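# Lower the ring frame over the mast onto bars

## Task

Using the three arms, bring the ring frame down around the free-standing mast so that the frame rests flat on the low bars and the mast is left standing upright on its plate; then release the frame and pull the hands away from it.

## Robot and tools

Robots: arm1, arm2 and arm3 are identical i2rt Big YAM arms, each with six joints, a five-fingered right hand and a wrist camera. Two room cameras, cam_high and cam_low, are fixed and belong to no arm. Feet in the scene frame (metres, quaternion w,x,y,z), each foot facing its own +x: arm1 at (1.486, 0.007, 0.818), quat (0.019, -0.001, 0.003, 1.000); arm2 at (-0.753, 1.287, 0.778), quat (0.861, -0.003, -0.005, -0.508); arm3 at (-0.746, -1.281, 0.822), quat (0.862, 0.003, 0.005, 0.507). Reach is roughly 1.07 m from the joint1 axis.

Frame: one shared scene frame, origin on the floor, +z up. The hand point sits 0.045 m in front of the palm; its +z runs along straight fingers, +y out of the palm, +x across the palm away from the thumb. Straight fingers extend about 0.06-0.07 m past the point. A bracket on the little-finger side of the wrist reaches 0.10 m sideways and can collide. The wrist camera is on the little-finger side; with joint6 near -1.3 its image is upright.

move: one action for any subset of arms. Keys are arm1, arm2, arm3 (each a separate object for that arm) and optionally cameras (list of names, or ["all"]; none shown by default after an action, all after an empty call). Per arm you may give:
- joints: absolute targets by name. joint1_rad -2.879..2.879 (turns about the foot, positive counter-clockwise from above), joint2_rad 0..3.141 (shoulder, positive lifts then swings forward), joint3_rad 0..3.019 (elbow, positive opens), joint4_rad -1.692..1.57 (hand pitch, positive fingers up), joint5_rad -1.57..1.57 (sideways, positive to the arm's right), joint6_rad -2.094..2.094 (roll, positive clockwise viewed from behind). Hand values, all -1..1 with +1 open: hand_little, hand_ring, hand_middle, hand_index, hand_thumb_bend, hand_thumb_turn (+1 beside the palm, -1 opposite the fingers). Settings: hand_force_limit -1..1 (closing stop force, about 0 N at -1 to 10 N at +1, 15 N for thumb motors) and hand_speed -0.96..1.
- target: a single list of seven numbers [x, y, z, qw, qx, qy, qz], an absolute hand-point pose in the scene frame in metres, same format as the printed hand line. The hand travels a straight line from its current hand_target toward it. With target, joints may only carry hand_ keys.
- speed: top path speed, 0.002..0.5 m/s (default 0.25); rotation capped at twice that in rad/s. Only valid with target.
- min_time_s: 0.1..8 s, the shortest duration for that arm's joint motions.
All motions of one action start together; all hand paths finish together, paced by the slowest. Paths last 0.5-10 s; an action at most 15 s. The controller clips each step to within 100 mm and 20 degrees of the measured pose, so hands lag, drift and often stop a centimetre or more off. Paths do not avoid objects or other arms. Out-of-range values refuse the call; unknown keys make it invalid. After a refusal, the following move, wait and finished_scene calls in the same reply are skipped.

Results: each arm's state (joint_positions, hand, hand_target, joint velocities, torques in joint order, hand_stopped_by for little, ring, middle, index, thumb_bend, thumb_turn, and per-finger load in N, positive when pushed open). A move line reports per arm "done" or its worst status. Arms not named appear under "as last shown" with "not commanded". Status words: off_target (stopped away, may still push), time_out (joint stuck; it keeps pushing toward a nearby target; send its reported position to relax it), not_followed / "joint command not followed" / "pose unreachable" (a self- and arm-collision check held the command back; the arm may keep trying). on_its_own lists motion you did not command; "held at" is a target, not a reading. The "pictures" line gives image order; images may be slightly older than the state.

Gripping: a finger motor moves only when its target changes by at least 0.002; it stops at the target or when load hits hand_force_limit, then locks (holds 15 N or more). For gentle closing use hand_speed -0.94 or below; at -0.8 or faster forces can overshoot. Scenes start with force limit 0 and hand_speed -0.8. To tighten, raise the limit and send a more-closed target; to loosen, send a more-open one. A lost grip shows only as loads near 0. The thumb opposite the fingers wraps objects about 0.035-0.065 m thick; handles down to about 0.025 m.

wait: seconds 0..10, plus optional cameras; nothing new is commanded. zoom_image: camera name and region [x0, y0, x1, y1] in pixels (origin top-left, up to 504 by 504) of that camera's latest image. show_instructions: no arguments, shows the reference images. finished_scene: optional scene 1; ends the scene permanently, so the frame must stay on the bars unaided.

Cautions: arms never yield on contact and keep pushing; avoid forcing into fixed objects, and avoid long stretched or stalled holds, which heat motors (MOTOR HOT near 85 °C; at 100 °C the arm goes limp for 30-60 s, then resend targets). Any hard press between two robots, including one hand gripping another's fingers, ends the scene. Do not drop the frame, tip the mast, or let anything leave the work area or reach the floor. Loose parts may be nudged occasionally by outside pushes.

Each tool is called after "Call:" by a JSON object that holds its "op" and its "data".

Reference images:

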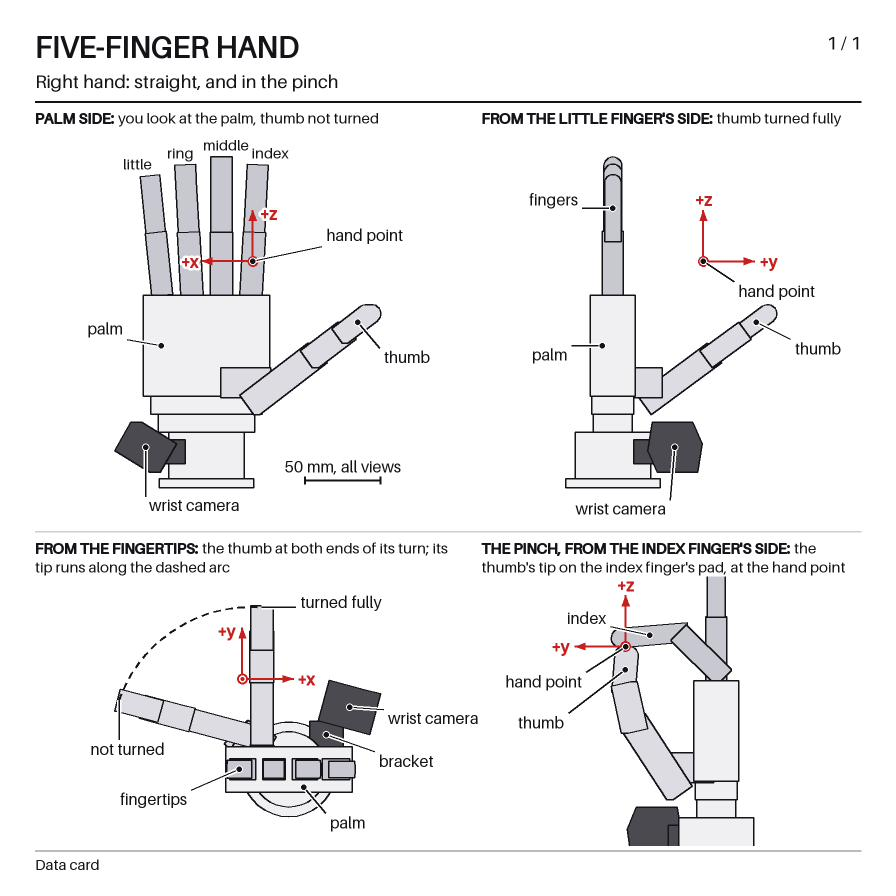

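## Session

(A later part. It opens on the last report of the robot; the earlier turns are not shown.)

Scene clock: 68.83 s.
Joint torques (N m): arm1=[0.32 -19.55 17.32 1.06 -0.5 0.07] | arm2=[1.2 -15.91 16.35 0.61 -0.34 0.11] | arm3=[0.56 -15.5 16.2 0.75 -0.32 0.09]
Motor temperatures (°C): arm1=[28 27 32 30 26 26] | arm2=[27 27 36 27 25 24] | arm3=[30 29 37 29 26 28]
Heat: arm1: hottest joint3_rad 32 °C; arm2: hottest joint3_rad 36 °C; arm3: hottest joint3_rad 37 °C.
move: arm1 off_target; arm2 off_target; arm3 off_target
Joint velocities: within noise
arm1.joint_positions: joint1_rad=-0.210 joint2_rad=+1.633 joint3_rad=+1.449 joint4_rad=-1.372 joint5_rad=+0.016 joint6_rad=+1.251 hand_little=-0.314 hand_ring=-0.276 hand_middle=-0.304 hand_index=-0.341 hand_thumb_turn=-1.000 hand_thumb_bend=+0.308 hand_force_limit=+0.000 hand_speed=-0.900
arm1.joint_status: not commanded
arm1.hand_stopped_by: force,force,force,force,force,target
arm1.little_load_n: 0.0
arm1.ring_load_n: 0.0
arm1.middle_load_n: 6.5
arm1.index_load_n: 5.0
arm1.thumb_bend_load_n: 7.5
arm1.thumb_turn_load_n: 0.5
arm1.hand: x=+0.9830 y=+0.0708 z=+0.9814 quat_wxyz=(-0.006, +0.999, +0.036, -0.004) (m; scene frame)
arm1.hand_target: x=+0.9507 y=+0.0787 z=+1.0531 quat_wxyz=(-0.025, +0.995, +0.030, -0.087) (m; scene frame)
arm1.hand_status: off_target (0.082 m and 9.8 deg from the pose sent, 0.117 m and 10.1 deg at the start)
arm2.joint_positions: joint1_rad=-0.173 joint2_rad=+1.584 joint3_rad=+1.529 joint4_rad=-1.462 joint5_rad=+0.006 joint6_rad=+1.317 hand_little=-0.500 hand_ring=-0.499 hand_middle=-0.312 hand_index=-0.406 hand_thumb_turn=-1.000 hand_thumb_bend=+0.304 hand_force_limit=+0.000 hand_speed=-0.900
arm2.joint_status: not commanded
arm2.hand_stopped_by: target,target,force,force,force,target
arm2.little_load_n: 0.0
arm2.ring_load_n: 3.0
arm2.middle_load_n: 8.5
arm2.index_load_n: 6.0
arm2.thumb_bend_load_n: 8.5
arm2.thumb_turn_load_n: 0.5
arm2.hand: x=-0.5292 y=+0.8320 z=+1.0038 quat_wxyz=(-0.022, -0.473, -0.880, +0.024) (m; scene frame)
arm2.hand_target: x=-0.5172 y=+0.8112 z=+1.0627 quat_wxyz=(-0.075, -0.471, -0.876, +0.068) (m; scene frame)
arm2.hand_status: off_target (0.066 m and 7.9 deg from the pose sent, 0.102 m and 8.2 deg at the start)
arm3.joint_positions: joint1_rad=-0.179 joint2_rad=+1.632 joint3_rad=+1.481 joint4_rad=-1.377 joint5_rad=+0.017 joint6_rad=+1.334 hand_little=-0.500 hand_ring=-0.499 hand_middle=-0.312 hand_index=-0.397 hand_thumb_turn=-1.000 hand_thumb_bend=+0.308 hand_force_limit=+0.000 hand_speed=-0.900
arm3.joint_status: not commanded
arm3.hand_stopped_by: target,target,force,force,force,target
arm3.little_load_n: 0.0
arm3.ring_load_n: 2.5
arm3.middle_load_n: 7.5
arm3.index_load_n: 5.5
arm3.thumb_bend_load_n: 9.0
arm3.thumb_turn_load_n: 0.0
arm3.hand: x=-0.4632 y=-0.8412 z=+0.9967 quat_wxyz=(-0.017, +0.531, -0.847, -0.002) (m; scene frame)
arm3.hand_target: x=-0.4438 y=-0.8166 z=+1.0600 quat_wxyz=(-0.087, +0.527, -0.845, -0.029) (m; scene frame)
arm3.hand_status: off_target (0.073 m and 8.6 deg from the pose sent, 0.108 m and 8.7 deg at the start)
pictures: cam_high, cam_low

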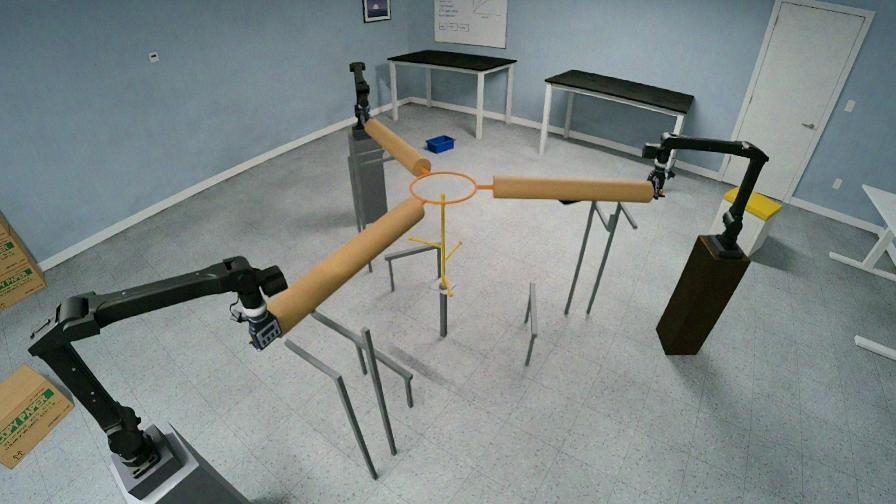

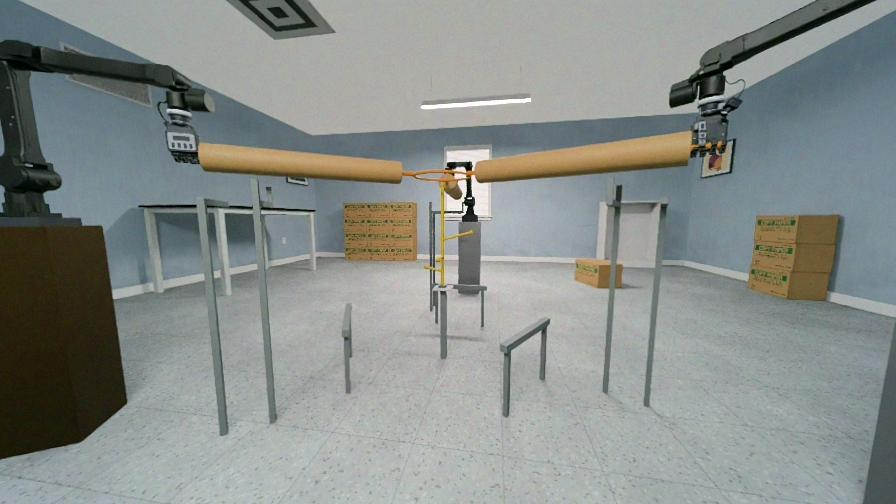

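Call:
{"op": "move", "data": {"arm1": {"target": [0.9499, -0.0385, 1.052, 0.0, 0.9958, -0.025, -0.087], "speed": 0.08}, "arm2": {"target": [-0.4223, 0.8654, 1.065, 0.083, 0.519, 0.849, -0.0436], "speed": 0.08}, "arm3": {"target": [-0.5419, -0.7585, 1.063, 0.0723, -0.478, 0.874, 0.0475], "speed": 0.08}, "cameras": ["all"]}}

Scene clock: 74.13 s.
Joint torques (N m): arm1=[0.97 -18.02 12.82 2.84 -0.35 0.23] | arm2=[1.2 -14.45 13.23 1.47 -0.27 0.06] | arm3=[1.03 -13.86 13.46 2.03 0.02 0.15]
Motor temperatures (°C): arm1=[28 27 34 30 26 26] | arm2=[27 27 38 27 25 24] | arm3=[30 30 38 29 26 28]
Heat: arm1: hottest joint3_rad 34 °C; arm2: hottest joint3_rad 38 °C; arm3: hottest joint3_rad 38 °C.
move: arm1 off_target; arm2 off_target; arm3 off_target
Joint velocities: within noise
arm1.joint_positions: joint1_rad=+0.011 joint2_rad=+1.566 joint3_rad=+1.426 joint4_rad=-1.402 joint5_rad=+0.012 joint6_rad=+1.578 hand_little=-0.314 hand_ring=-0.276 hand_middle=-0.304 hand_index=-0.340 hand_thumb_turn=-1.000 hand_thumb_bend=+0.308 hand_force_limit=+0.000 hand_speed=-0.900
arm1.joint_status: not commanded
arm1.hand_stopped_by: force,force,force,force,force,target
arm1.little_load_n: 0.0
arm1.ring_load_n: 0.0
arm1.middle_load_n: 6.5
arm1.index_load_n: 6.5
arm1.thumb_bend_load_n: 7.0
arm1.thumb_turn_load_n: 0.5
arm1.hand: x=+0.9793 y=-0.0345 z=+1.0054 quat_wxyz=(-0.003, +1.000, -0.017, -0.014) (m; scene frame)
arm1.hand_target: x=+0.9539 y=-0.0385 z=+1.0536 quat_wxyz=(+0.001, +0.996, -0.025, -0.087) (m; scene frame)
arm1.hand_status: off_target (0.055 m and 8.5 deg from the pose sent, 0.134 m and 11.8 deg at the start)
arm2.joint_positions: joint1_rad=+0.047 joint2_rad=+1.539 joint3_rad=+1.529 joint4_rad=-1.497 joint5_rad=+0.006 joint6_rad=+1.655 hand_little=-0.500 hand_ring=-0.499 hand_middle=-0.312 hand_index=-0.406 hand_thumb_turn=-1.000 hand_thumb_bend=+0.304 hand_force_limit=+0.000 hand_speed=-0.900
arm2.joint_status: not commanded
arm2.hand_stopped_by: target,target,force,force,force,target
arm2.little_load_n: 0.0
arm2.ring_load_n: 4.0
arm2.middle_load_n: 8.5
arm2.index_load_n: 5.5
arm2.thumb_bend_load_n: 8.5
arm2.thumb_turn_load_n: 0.5
arm2.hand: x=-0.4384 y=+0.8818 z=+1.0258 quat_wxyz=(-0.032, -0.524, -0.851, +0.020) (m; scene frame)
arm2.hand_target: x=-0.4240 y=+0.8678 z=+1.0657 quat_wxyz=(-0.083, -0.519, -0.850, +0.043) (m; scene frame)
arm2.hand_status: off_target (0.045 m and 6.5 deg from the pose sent, 0.128 m and 9.7 deg at the start)
arm3.joint_positions: joint1_rad=+0.040 joint2_rad=+1.585 joint3_rad=+1.481 joint4_rad=-1.411 joint5_rad=+0.013 joint6_rad=+1.667 hand_little=-0.500 hand_ring=-0.499 hand_middle=-0.312 hand_index=-0.397 hand_thumb_turn=-1.000 hand_thumb_bend=+0.308 hand_force_limit=+0.000 hand_speed=-0.900
arm3.joint_status: not commanded
arm3.hand_stopped_by: target,target,force,force,force,target
arm3.little_load_n: 0.0
arm3.ring_load_n: 2.5
arm3.middle_load_n: 7.5
arm3.index_load_n: 5.5
arm3.thumb_bend_load_n: 9.0
arm3.thumb_turn_load_n: 0.5
arm3.hand: x=-0.5541 y=-0.7866 z=+1.0213 quat_wxyz=(-0.021, +0.482, -0.876, -0.013) (m; scene frame)
arm3.hand_target: x=-0.5434 y=-0.7618 z=+1.0643 quat_wxyz=(-0.072, +0.478, -0.874, -0.048) (m; scene frame)
arm3.hand_status: off_target (0.052 m and 7.1 deg from the pose sent, 0.132 m and 10.6 deg at the start)
pictures: arm1_cam_wrist, arm2_cam_wrist, arm3_cam_wrist, cam_high, cam_low

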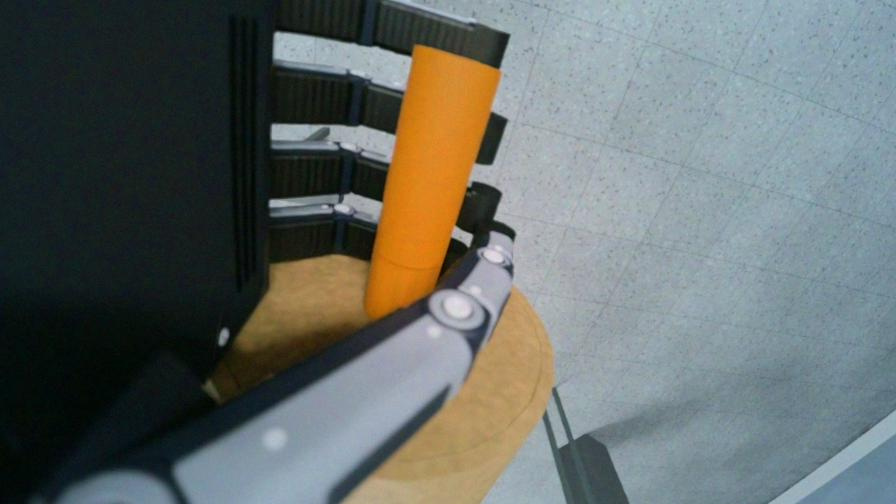

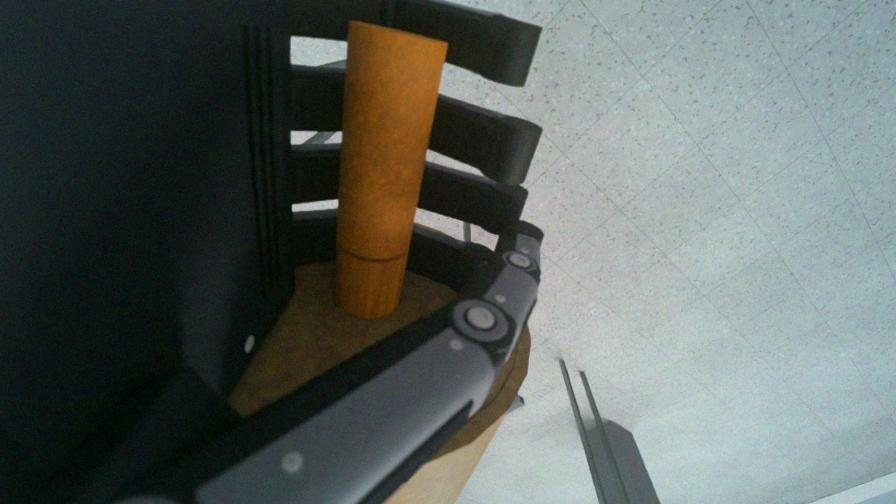

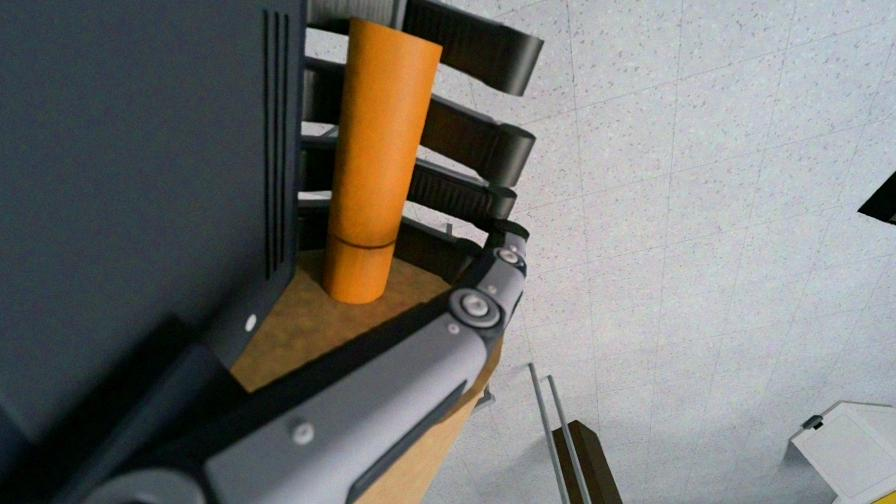

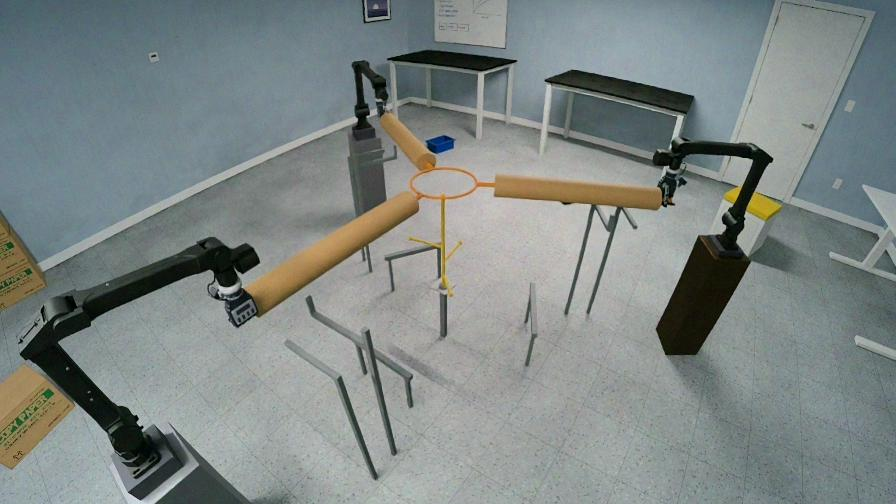

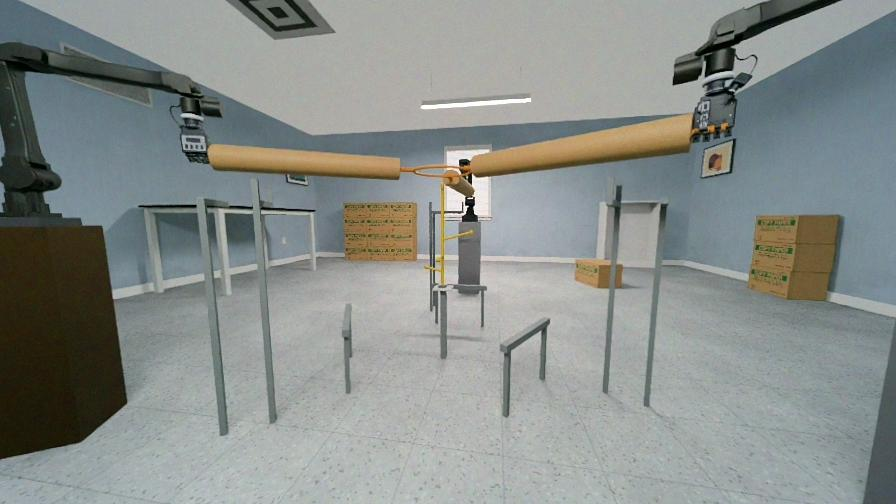

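Call:
{"op": "move", "data": {"arm1": {"target": [0.944, -0.154, 1.038, 0.0248, 0.9927, -0.0799, -0.0871], "speed": 0.08}, "arm2": {"target": [-0.3245, 0.9125, 1.053, 0.0904, 0.5654, 0.8195, -0.0189], "speed": 0.08}, "arm3": {"target": [-0.6350, -0.6960, 1.050, 0.0573, -0.4273, 0.8999, 0.0657], "speed": 0.08}, "cameras": ["all"]}}

Call:
{"op": "zoom_image", "data": {"camera": "cam_high", "region": [340, 120, 560, 340]}}

Call:
{"op": "zoom_image", "data": {"camera": "cam_low", "region": [380, 120, 540, 280]}}

Scene clock: 76.60 s.
Joint torques (N m): arm1=[1.44 -14.92 12.26 1.87 -0.28 0.16] | arm2=[1.44 -13.22 14.43 0.36 -0.28 0.16] | arm3=[0.91 -13.51 14.93 0.76 0.12 0.17]
Motor temperatures (°C): arm1=[28 27 34 30 26 26] | arm2=[27 27 38 27 25 24] | arm3=[30 30 38 29 26 28]
Heat: arm1: hottest joint3_rad 34 °C; arm2: hottest joint3_rad 38 °C; arm3: hottest joint3_rad 38 °C.
move: arm1 off_target; arm2 off_target; arm3 off_target
Joint velocities: within noise
arm1.joint_positions: joint1_rad=+0.243 joint2_rad=+1.563 joint3_rad=+1.425 joint4_rad=-1.324 joint5_rad=+0.014 joint6_rad=+1.931 hand_little=-0.314 hand_ring=-0.276 hand_middle=-0.304 hand_index=-0.340 hand_thumb_turn=-1.000 hand_thumb_bend=+0.308 hand_force_limit=+0.000 hand_speed=-0.900
arm1.joint_status: not commanded
arm1.hand_stopped_by: force,force,force,force,force,target
arm1.little_load_n: 0.0
arm1.ring_load_n: 0.0
arm1.middle_load_n: 6.5
arm1.index_load_n: 4.5
arm1.thumb_bend_load_n: 7.0
arm1.thumb_turn_load_n: 0.5
arm1.hand: x=+0.9617 y=-0.1432 z=+1.0126 quat_wxyz=(+0.012, +0.995, -0.078, -0.053) (m; scene frame)
arm1.hand_target: x=+0.9456 y=-0.1537 z=+1.0387 quat_wxyz=(+0.025, +0.993, -0.080, -0.087) (m; scene frame)
arm1.hand_status: off_target (0.033 m and 4.2 deg from the pose sent, 0.129 m and 11.5 deg at the start)
arm2.joint_positions: joint1_rad=+0.261 joint2_rad=+1.566 joint3_rad=+1.529 joint4_rad=-1.434 joint5_rad=+0.003 joint6_rad=+1.973 hand_little=-0.500 hand_ring=-0.499 hand_middle=-0.312 hand_index=-0.406 hand_thumb_turn=-1.000 hand_thumb_bend=+0.304 hand_force_limit=+0.000 hand_speed=-0.900
arm2.joint_status: not commanded
arm2.hand_stopped_by: target,target,force,force,force,target
arm2.little_load_n: 0.0
arm2.ring_load_n: 3.0
arm2.middle_load_n: 8.5
arm2.index_load_n: 6.0
arm2.thumb_bend_load_n: 8.5
arm2.thumb_turn_load_n: 0.0
arm2.hand: x=-0.3440 y=+0.9231 z=+1.0175 quat_wxyz=(-0.053, -0.567, -0.822, +0.014) (m; scene frame)
arm2.hand_target: x=-0.3263 y=+0.9143 z=+1.0533 quat_wxyz=(-0.091, -0.565, -0.820, +0.019) (m; scene frame)
arm2.hand_status: off_target (0.042 m and 4.3 deg from the pose sent, 0.121 m and 9.0 deg at the start)
arm3.joint_positions: joint1_rad=+0.258 joint2_rad=+1.627 joint3_rad=+1.481 joint4_rad=-1.347 joint5_rad=+0.012 joint6_rad=+1.995 hand_little=-0.500 hand_ring=-0.499 hand_middle=-0.312 hand_index=-0.397 hand_thumb_turn=-1.000 hand_thumb_bend=+0.308 hand_force_limit=+0.000 hand_speed=-0.900
arm3.joint_status: not commanded
arm3.hand_stopped_by: target,target,force,force,force,target
arm3.little_load_n: 0.0
arm3.ring_load_n: 2.5
arm3.middle_load_n: 7.5
arm3.index_load_n: 5.5
arm3.thumb_bend_load_n: 9.0
arm3.thumb_turn_load_n: 0.5
arm3.hand: x=-0.6428 y=-0.7259 z=+1.0061 quat_wxyz=(-0.024, +0.433, -0.901, -0.029) (m; scene frame)
arm3.hand_target: x=-0.6360 y=-0.6997 z=+1.0508 quat_wxyz=(-0.057, +0.427, -0.900, -0.066) (m; scene frame)
arm3.hand_status: off_target (0.054 m and 5.7 deg from the pose sent, 0.125 m and 10.0 deg at the start)
pictures: arm1_cam_wrist, arm2_cam_wrist, arm3_cam_wrist, cam_high, cam_low

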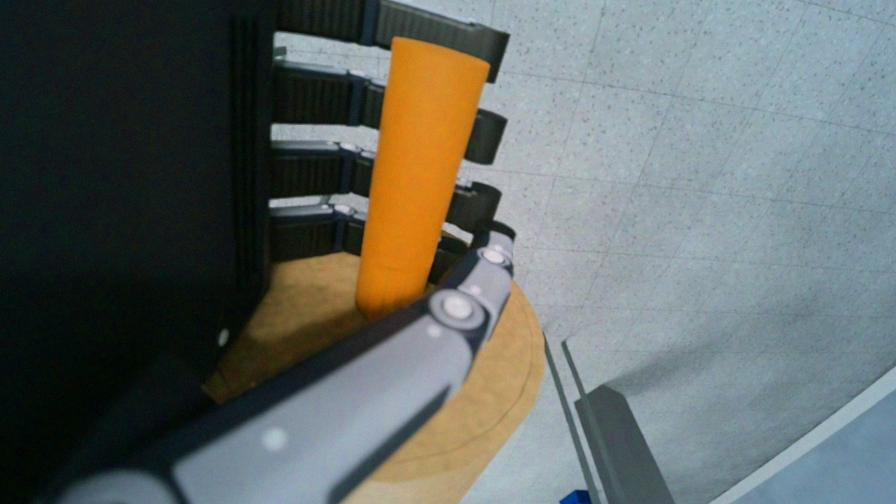

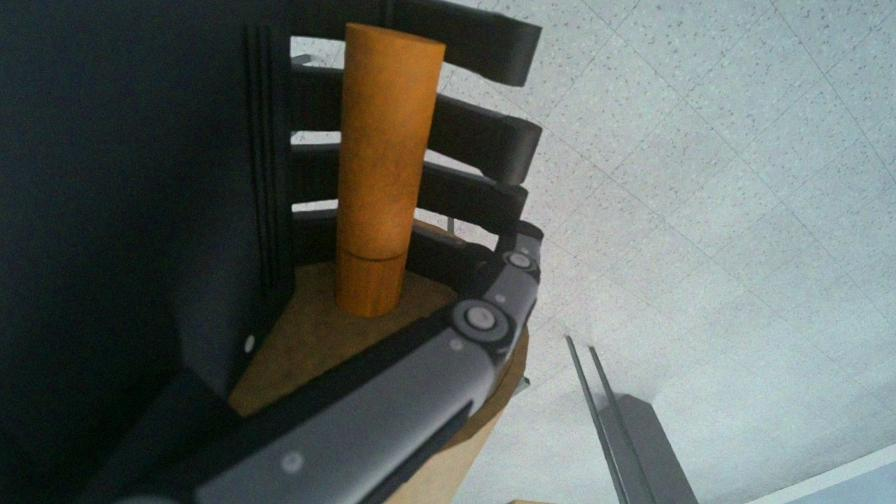

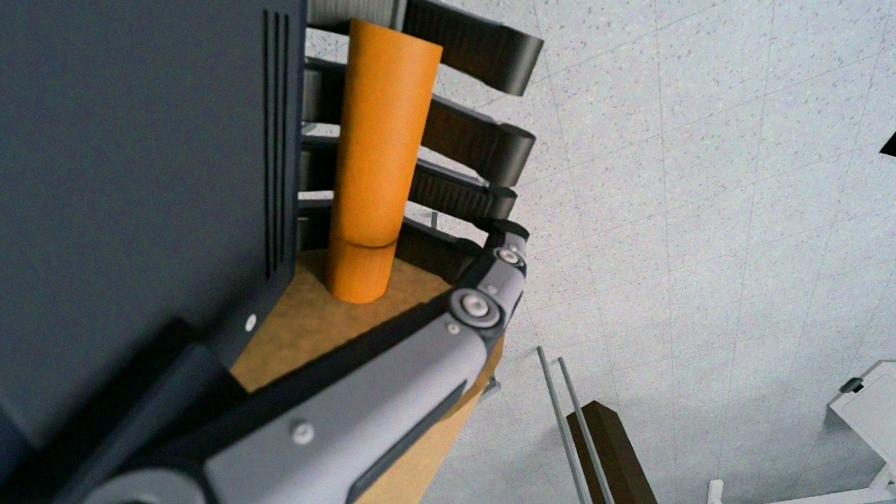

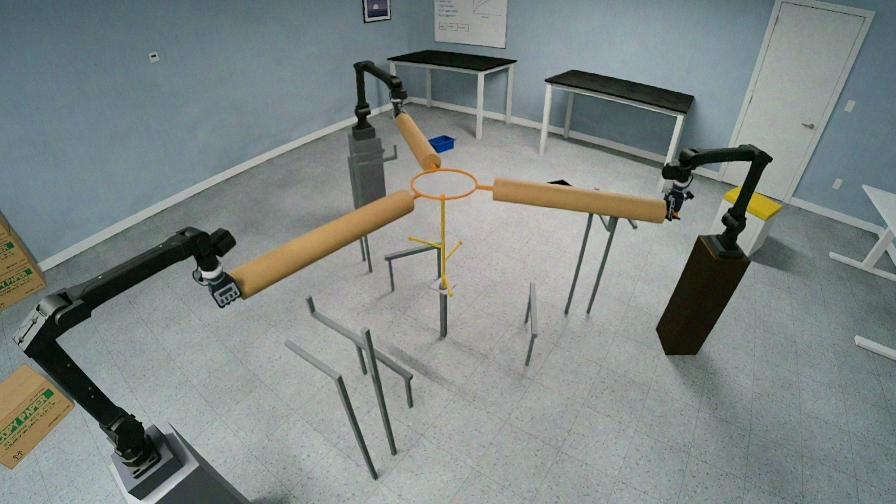

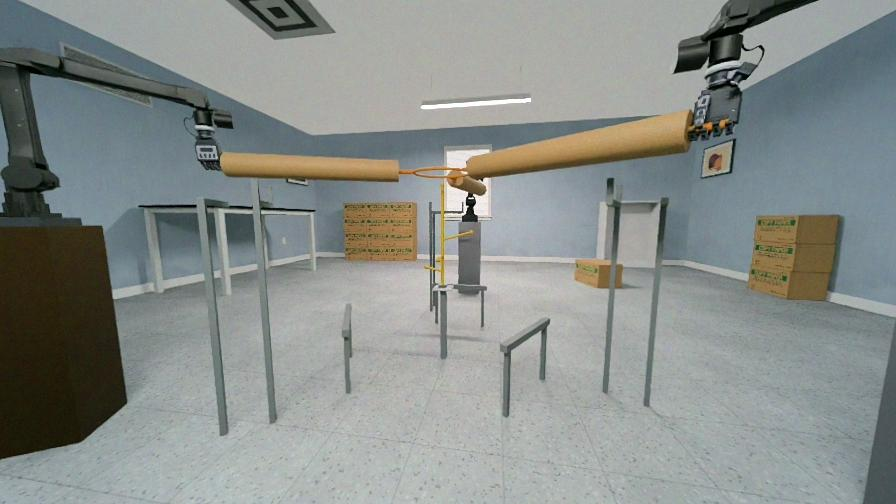

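Scaled by 2.291 from the camera's 896x504 image, which has a finer 1280x720 frame.

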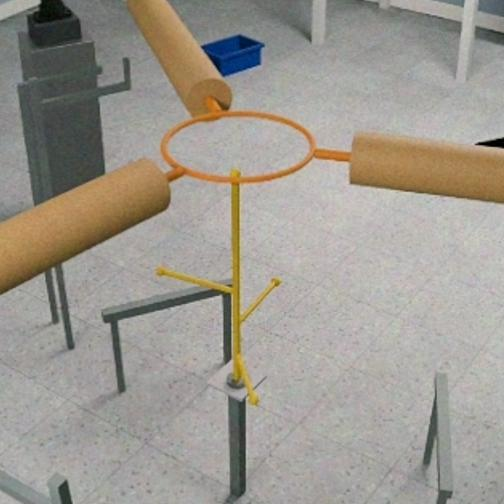

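Scaled by 3.150 from the camera's 896x504 image, which has a finer 1280x720 frame.

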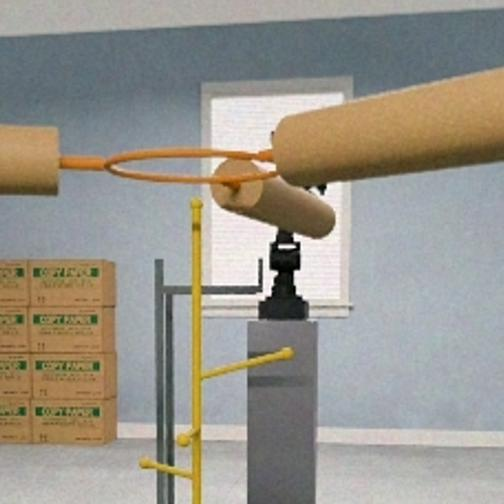

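Call:
{"op": "move", "data": {"arm1": {"target": [0.9456, -0.1537, 0.840, 0.0248, 0.9927, -0.0799, -0.0871], "speed": 0.08}, "arm2": {"target": [-0.3263, 0.9143, 0.870, 0.0904, 0.5654, 0.8195, -0.0189], "speed": 0.08}, "arm3": {"target": [-0.6360, -0.6997, 0.866, 0.0573, -0.4273, 0.8999, 0.0657], "speed": 0.08}, "cameras": ["all"]}}

Call:
{"op": "zoom_image", "data": {"camera": "cam_high", "region": [340, 120, 560, 340]}}

Call:
{"op": "zoom_image", "data": {"camera": "cam_low", "region": [380, 120, 540, 280]}}

Call:
{"op": "zoom_image", "data": {"camera": "cam_low", "region": [170, 120, 430, 380]}}

Call:
{"op": "zoom_image", "data": {"camera": "cam_low", "region": [450, 120, 730, 400]}}

Scene clock: 81.63 s.
Joint torques (N m): arm1=[0.79 -16.26 8.95 1.99 -0.25 0.02] | arm2=[0.32 -13.86 8.38 1.26 -0.09 0.15] | arm3=[0.44 -14.74 8.13 1.76 0.1 0.12]
Motor temperatures (°C): arm1=[28 27 34 30 26 26] | arm2=[27 27 38 27 25 24] | arm3=[30 30 38 29 26 28]
Heat: arm1: hottest joint3_rad 34 °C; arm2: hottest joint3_rad 38 °C; arm3: hottest joint3_rad 38 °C.
move: arm1 off_target; arm2 off_target; arm3 off_target
Joint velocities: within noise
arm1.joint_positions: joint1_rad=+0.249 joint2_rad=+1.742 joint3_rad=+1.109 joint4_rad=-0.815 joint5_rad=+0.013 joint6_rad=+1.942 hand_little=-0.314 hand_ring=-0.276 hand_middle=-0.304 hand_index=-0.340 hand_thumb_turn=-1.000 hand_thumb_bend=+0.308 hand_force_limit=+0.000 hand_speed=-0.900
arm1.joint_status: not commanded
arm1.hand_stopped_by: force,force,force,force,force,target
arm1.little_load_n: 0.0
arm1.ring_load_n: 0.0
arm1.middle_load_n: 7.0
arm1.index_load_n: 5.0
arm1.thumb_bend_load_n: 7.0
arm1.thumb_turn_load_n: 0.5
arm1.hand: x=+0.9630 y=-0.1471 z=+0.8227 quat_wxyz=(+0.014, +0.995, -0.081, -0.059) (m; scene frame)
arm1.hand_target: x=+0.9463 y=-0.1535 z=+0.8405 quat_wxyz=(+0.025, +0.993, -0.080, -0.087) (m; scene frame)
arm1.hand_status: off_target (0.025 m and 3.4 deg from the pose sent, 0.174 m and 4.2 deg at the start)
arm2.joint_positions: joint1_rad=+0.276 joint2_rad=+1.658 joint3_rad=+1.211 joint4_rad=-0.984 joint5_rad=-0.001 joint6_rad=+1.978 hand_little=-0.500 hand_ring=-0.499 hand_middle=-0.312 hand_index=-0.405 hand_thumb_turn=-1.000 hand_thumb_bend=+0.304 hand_force_limit=+0.000 hand_speed=-0.900
arm2.joint_status: not commanded
arm2.hand_stopped_by: target,target,force,force,force,target
arm2.little_load_n: 0.0
arm2.ring_load_n: 0.0
arm2.middle_load_n: 8.5
arm2.index_load_n: 7.0
arm2.thumb_bend_load_n: 8.5
arm2.thumb_turn_load_n: 0.5
arm2.hand: x=-0.3318 y=+0.9226 z=+0.8625 quat_wxyz=(-0.074, -0.562, -0.824, +0.016) (m; scene frame)
arm2.hand_target: x=-0.3265 y=+0.9144 z=+0.8702 quat_wxyz=(-0.090, -0.566, -0.820, +0.019) (m; scene frame)
arm2.hand_status: off_target (0.012 m and 2.1 deg from the pose sent, 0.149 m and 4.3 deg at the start)
arm3.joint_positions: joint1_rad=+0.260 joint2_rad=+1.770 joint3_rad=+1.228 joint4_rad=-0.902 joint5_rad=+0.012 joint6_rad=+1.997 hand_little=-0.500 hand_ring=-0.500 hand_middle=-0.312 hand_index=-0.397 hand_thumb_turn=-1.000 hand_thumb_bend=+0.308 hand_force_limit=+0.000 hand_speed=-0.900
arm3.joint_status: not commanded
arm3.hand_stopped_by: target,target,force,force,force,target
arm3.little_load_n: 0.0
arm3.ring_load_n: 0.0
arm3.middle_load_n: 8.0
arm3.index_load_n: 7.0
arm3.thumb_bend_load_n: 8.5
arm3.thumb_turn_load_n: 0.5
arm3.hand: x=-0.6418 y=-0.7118 z=+0.8517 quat_wxyz=(-0.040, +0.432, -0.900, -0.047) (m; scene frame)
arm3.hand_target: x=-0.6361 y=-0.7000 z=+0.8664 quat_wxyz=(-0.057, +0.427, -0.900, -0.066) (m; scene frame)
arm3.hand_status: off_target (0.020 m and 3.0 deg from the pose sent, 0.143 m and 5.7 deg at the start)
pictures: arm1_cam_wrist, arm2_cam_wrist, arm3_cam_wrist, cam_high, cam_low

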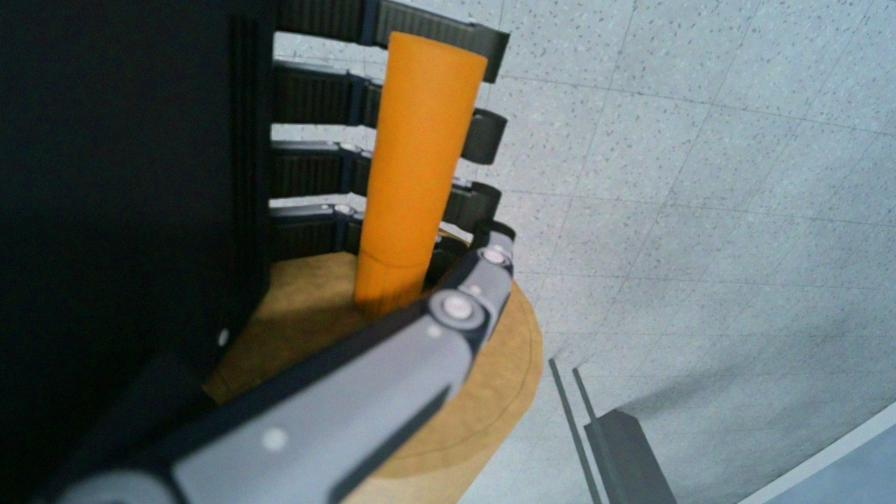

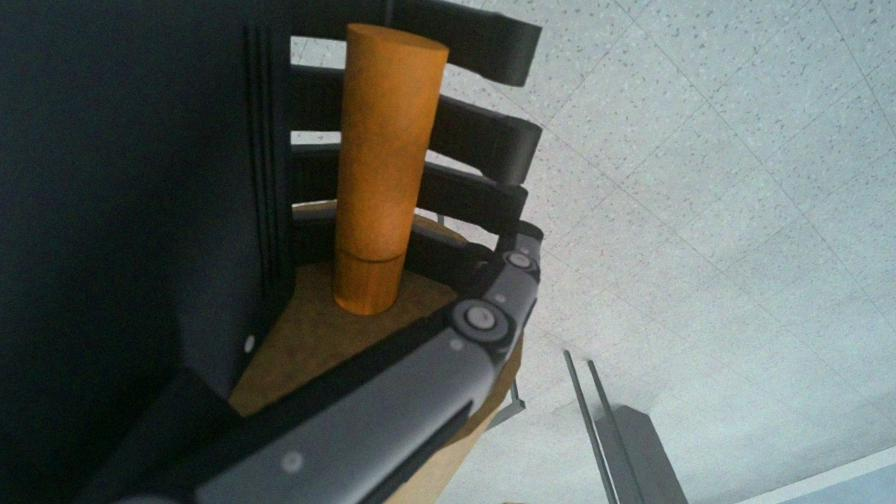

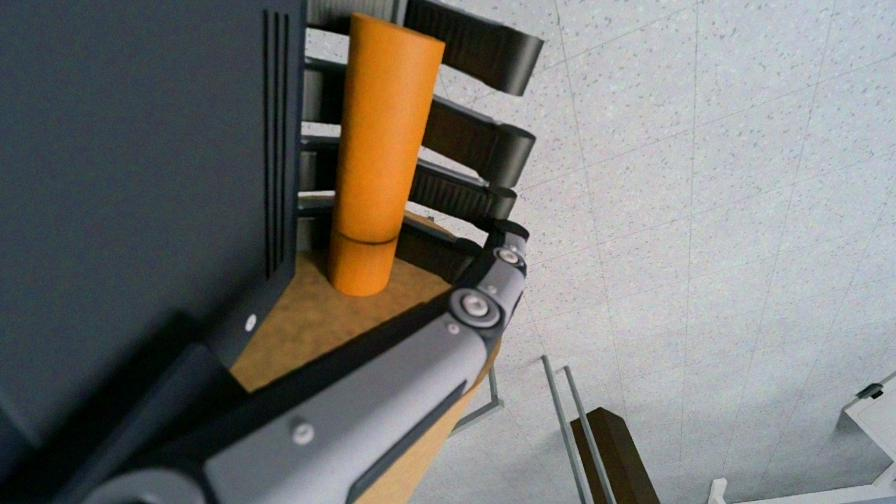

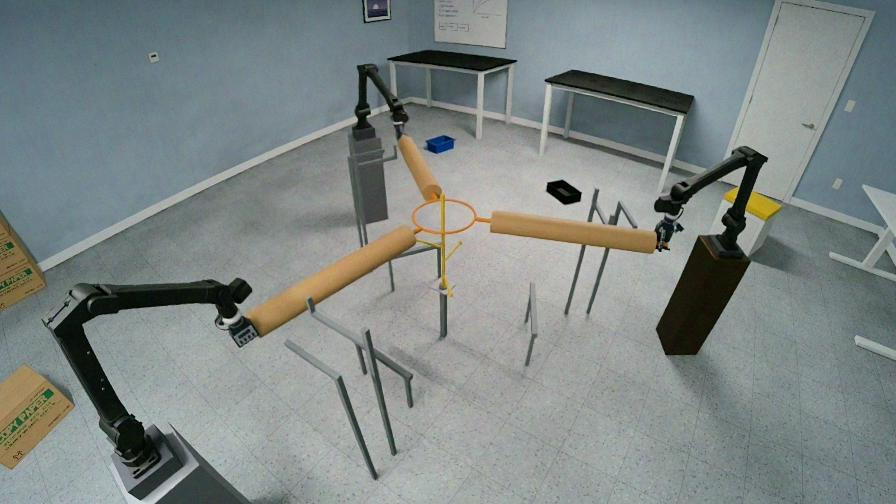

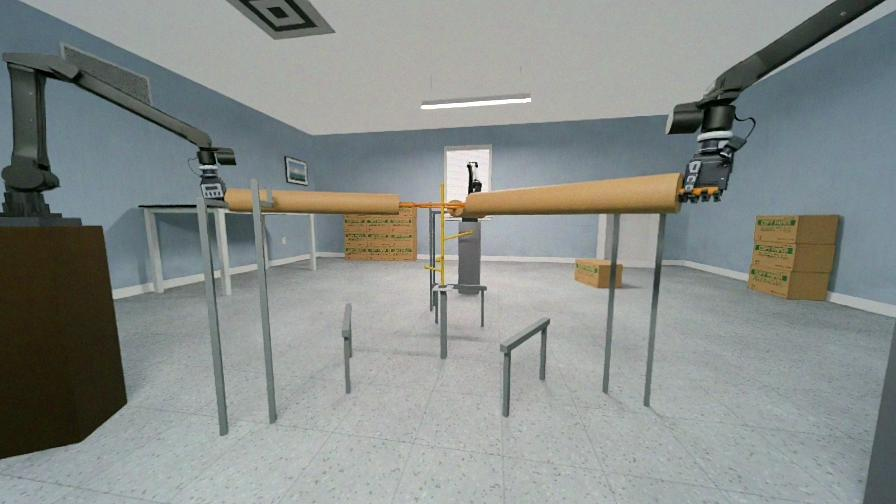

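Scaled by 2.291 from the camera's 896x504 image, which has a finer 1280x720 frame.

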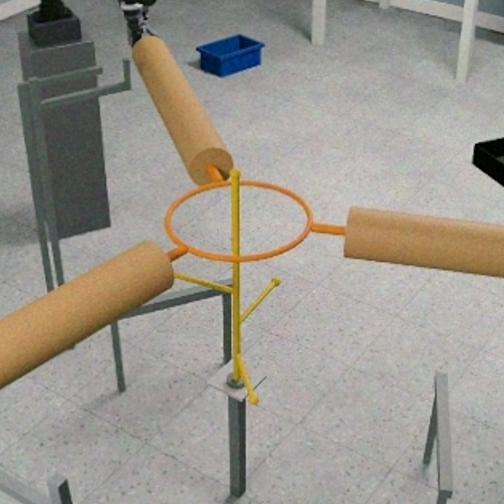

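Scaled by 3.150 from the camera's 896x504 image, which has a finer 1280x720 frame.

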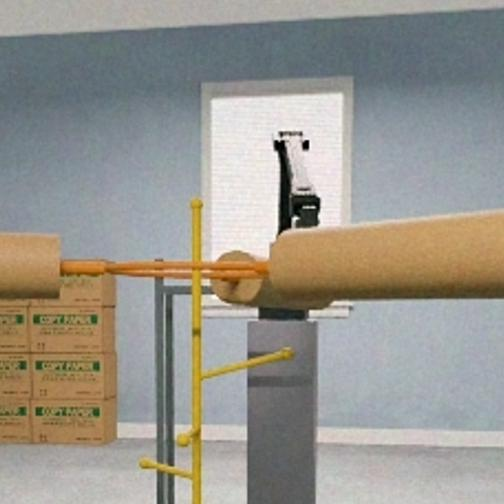

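Scaled by 1.938 from the camera's 896x504 image, which has a finer 1280x720 frame.

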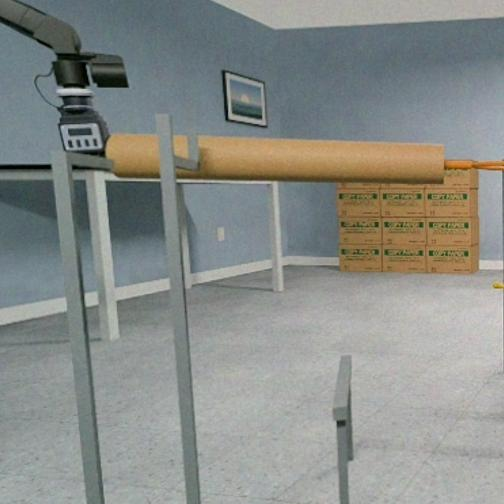

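Scaled by 1.800 from the camera's 896x504 image, which has a finer 1280x720 frame.

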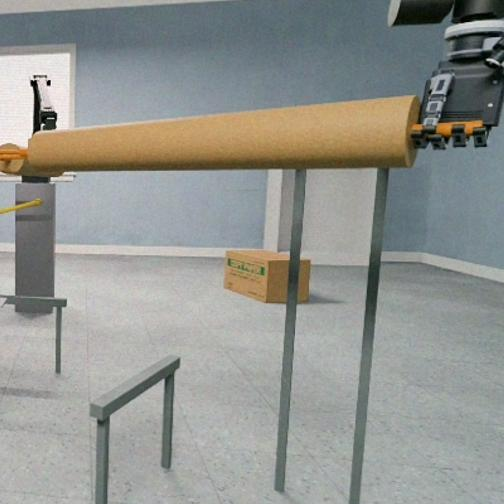

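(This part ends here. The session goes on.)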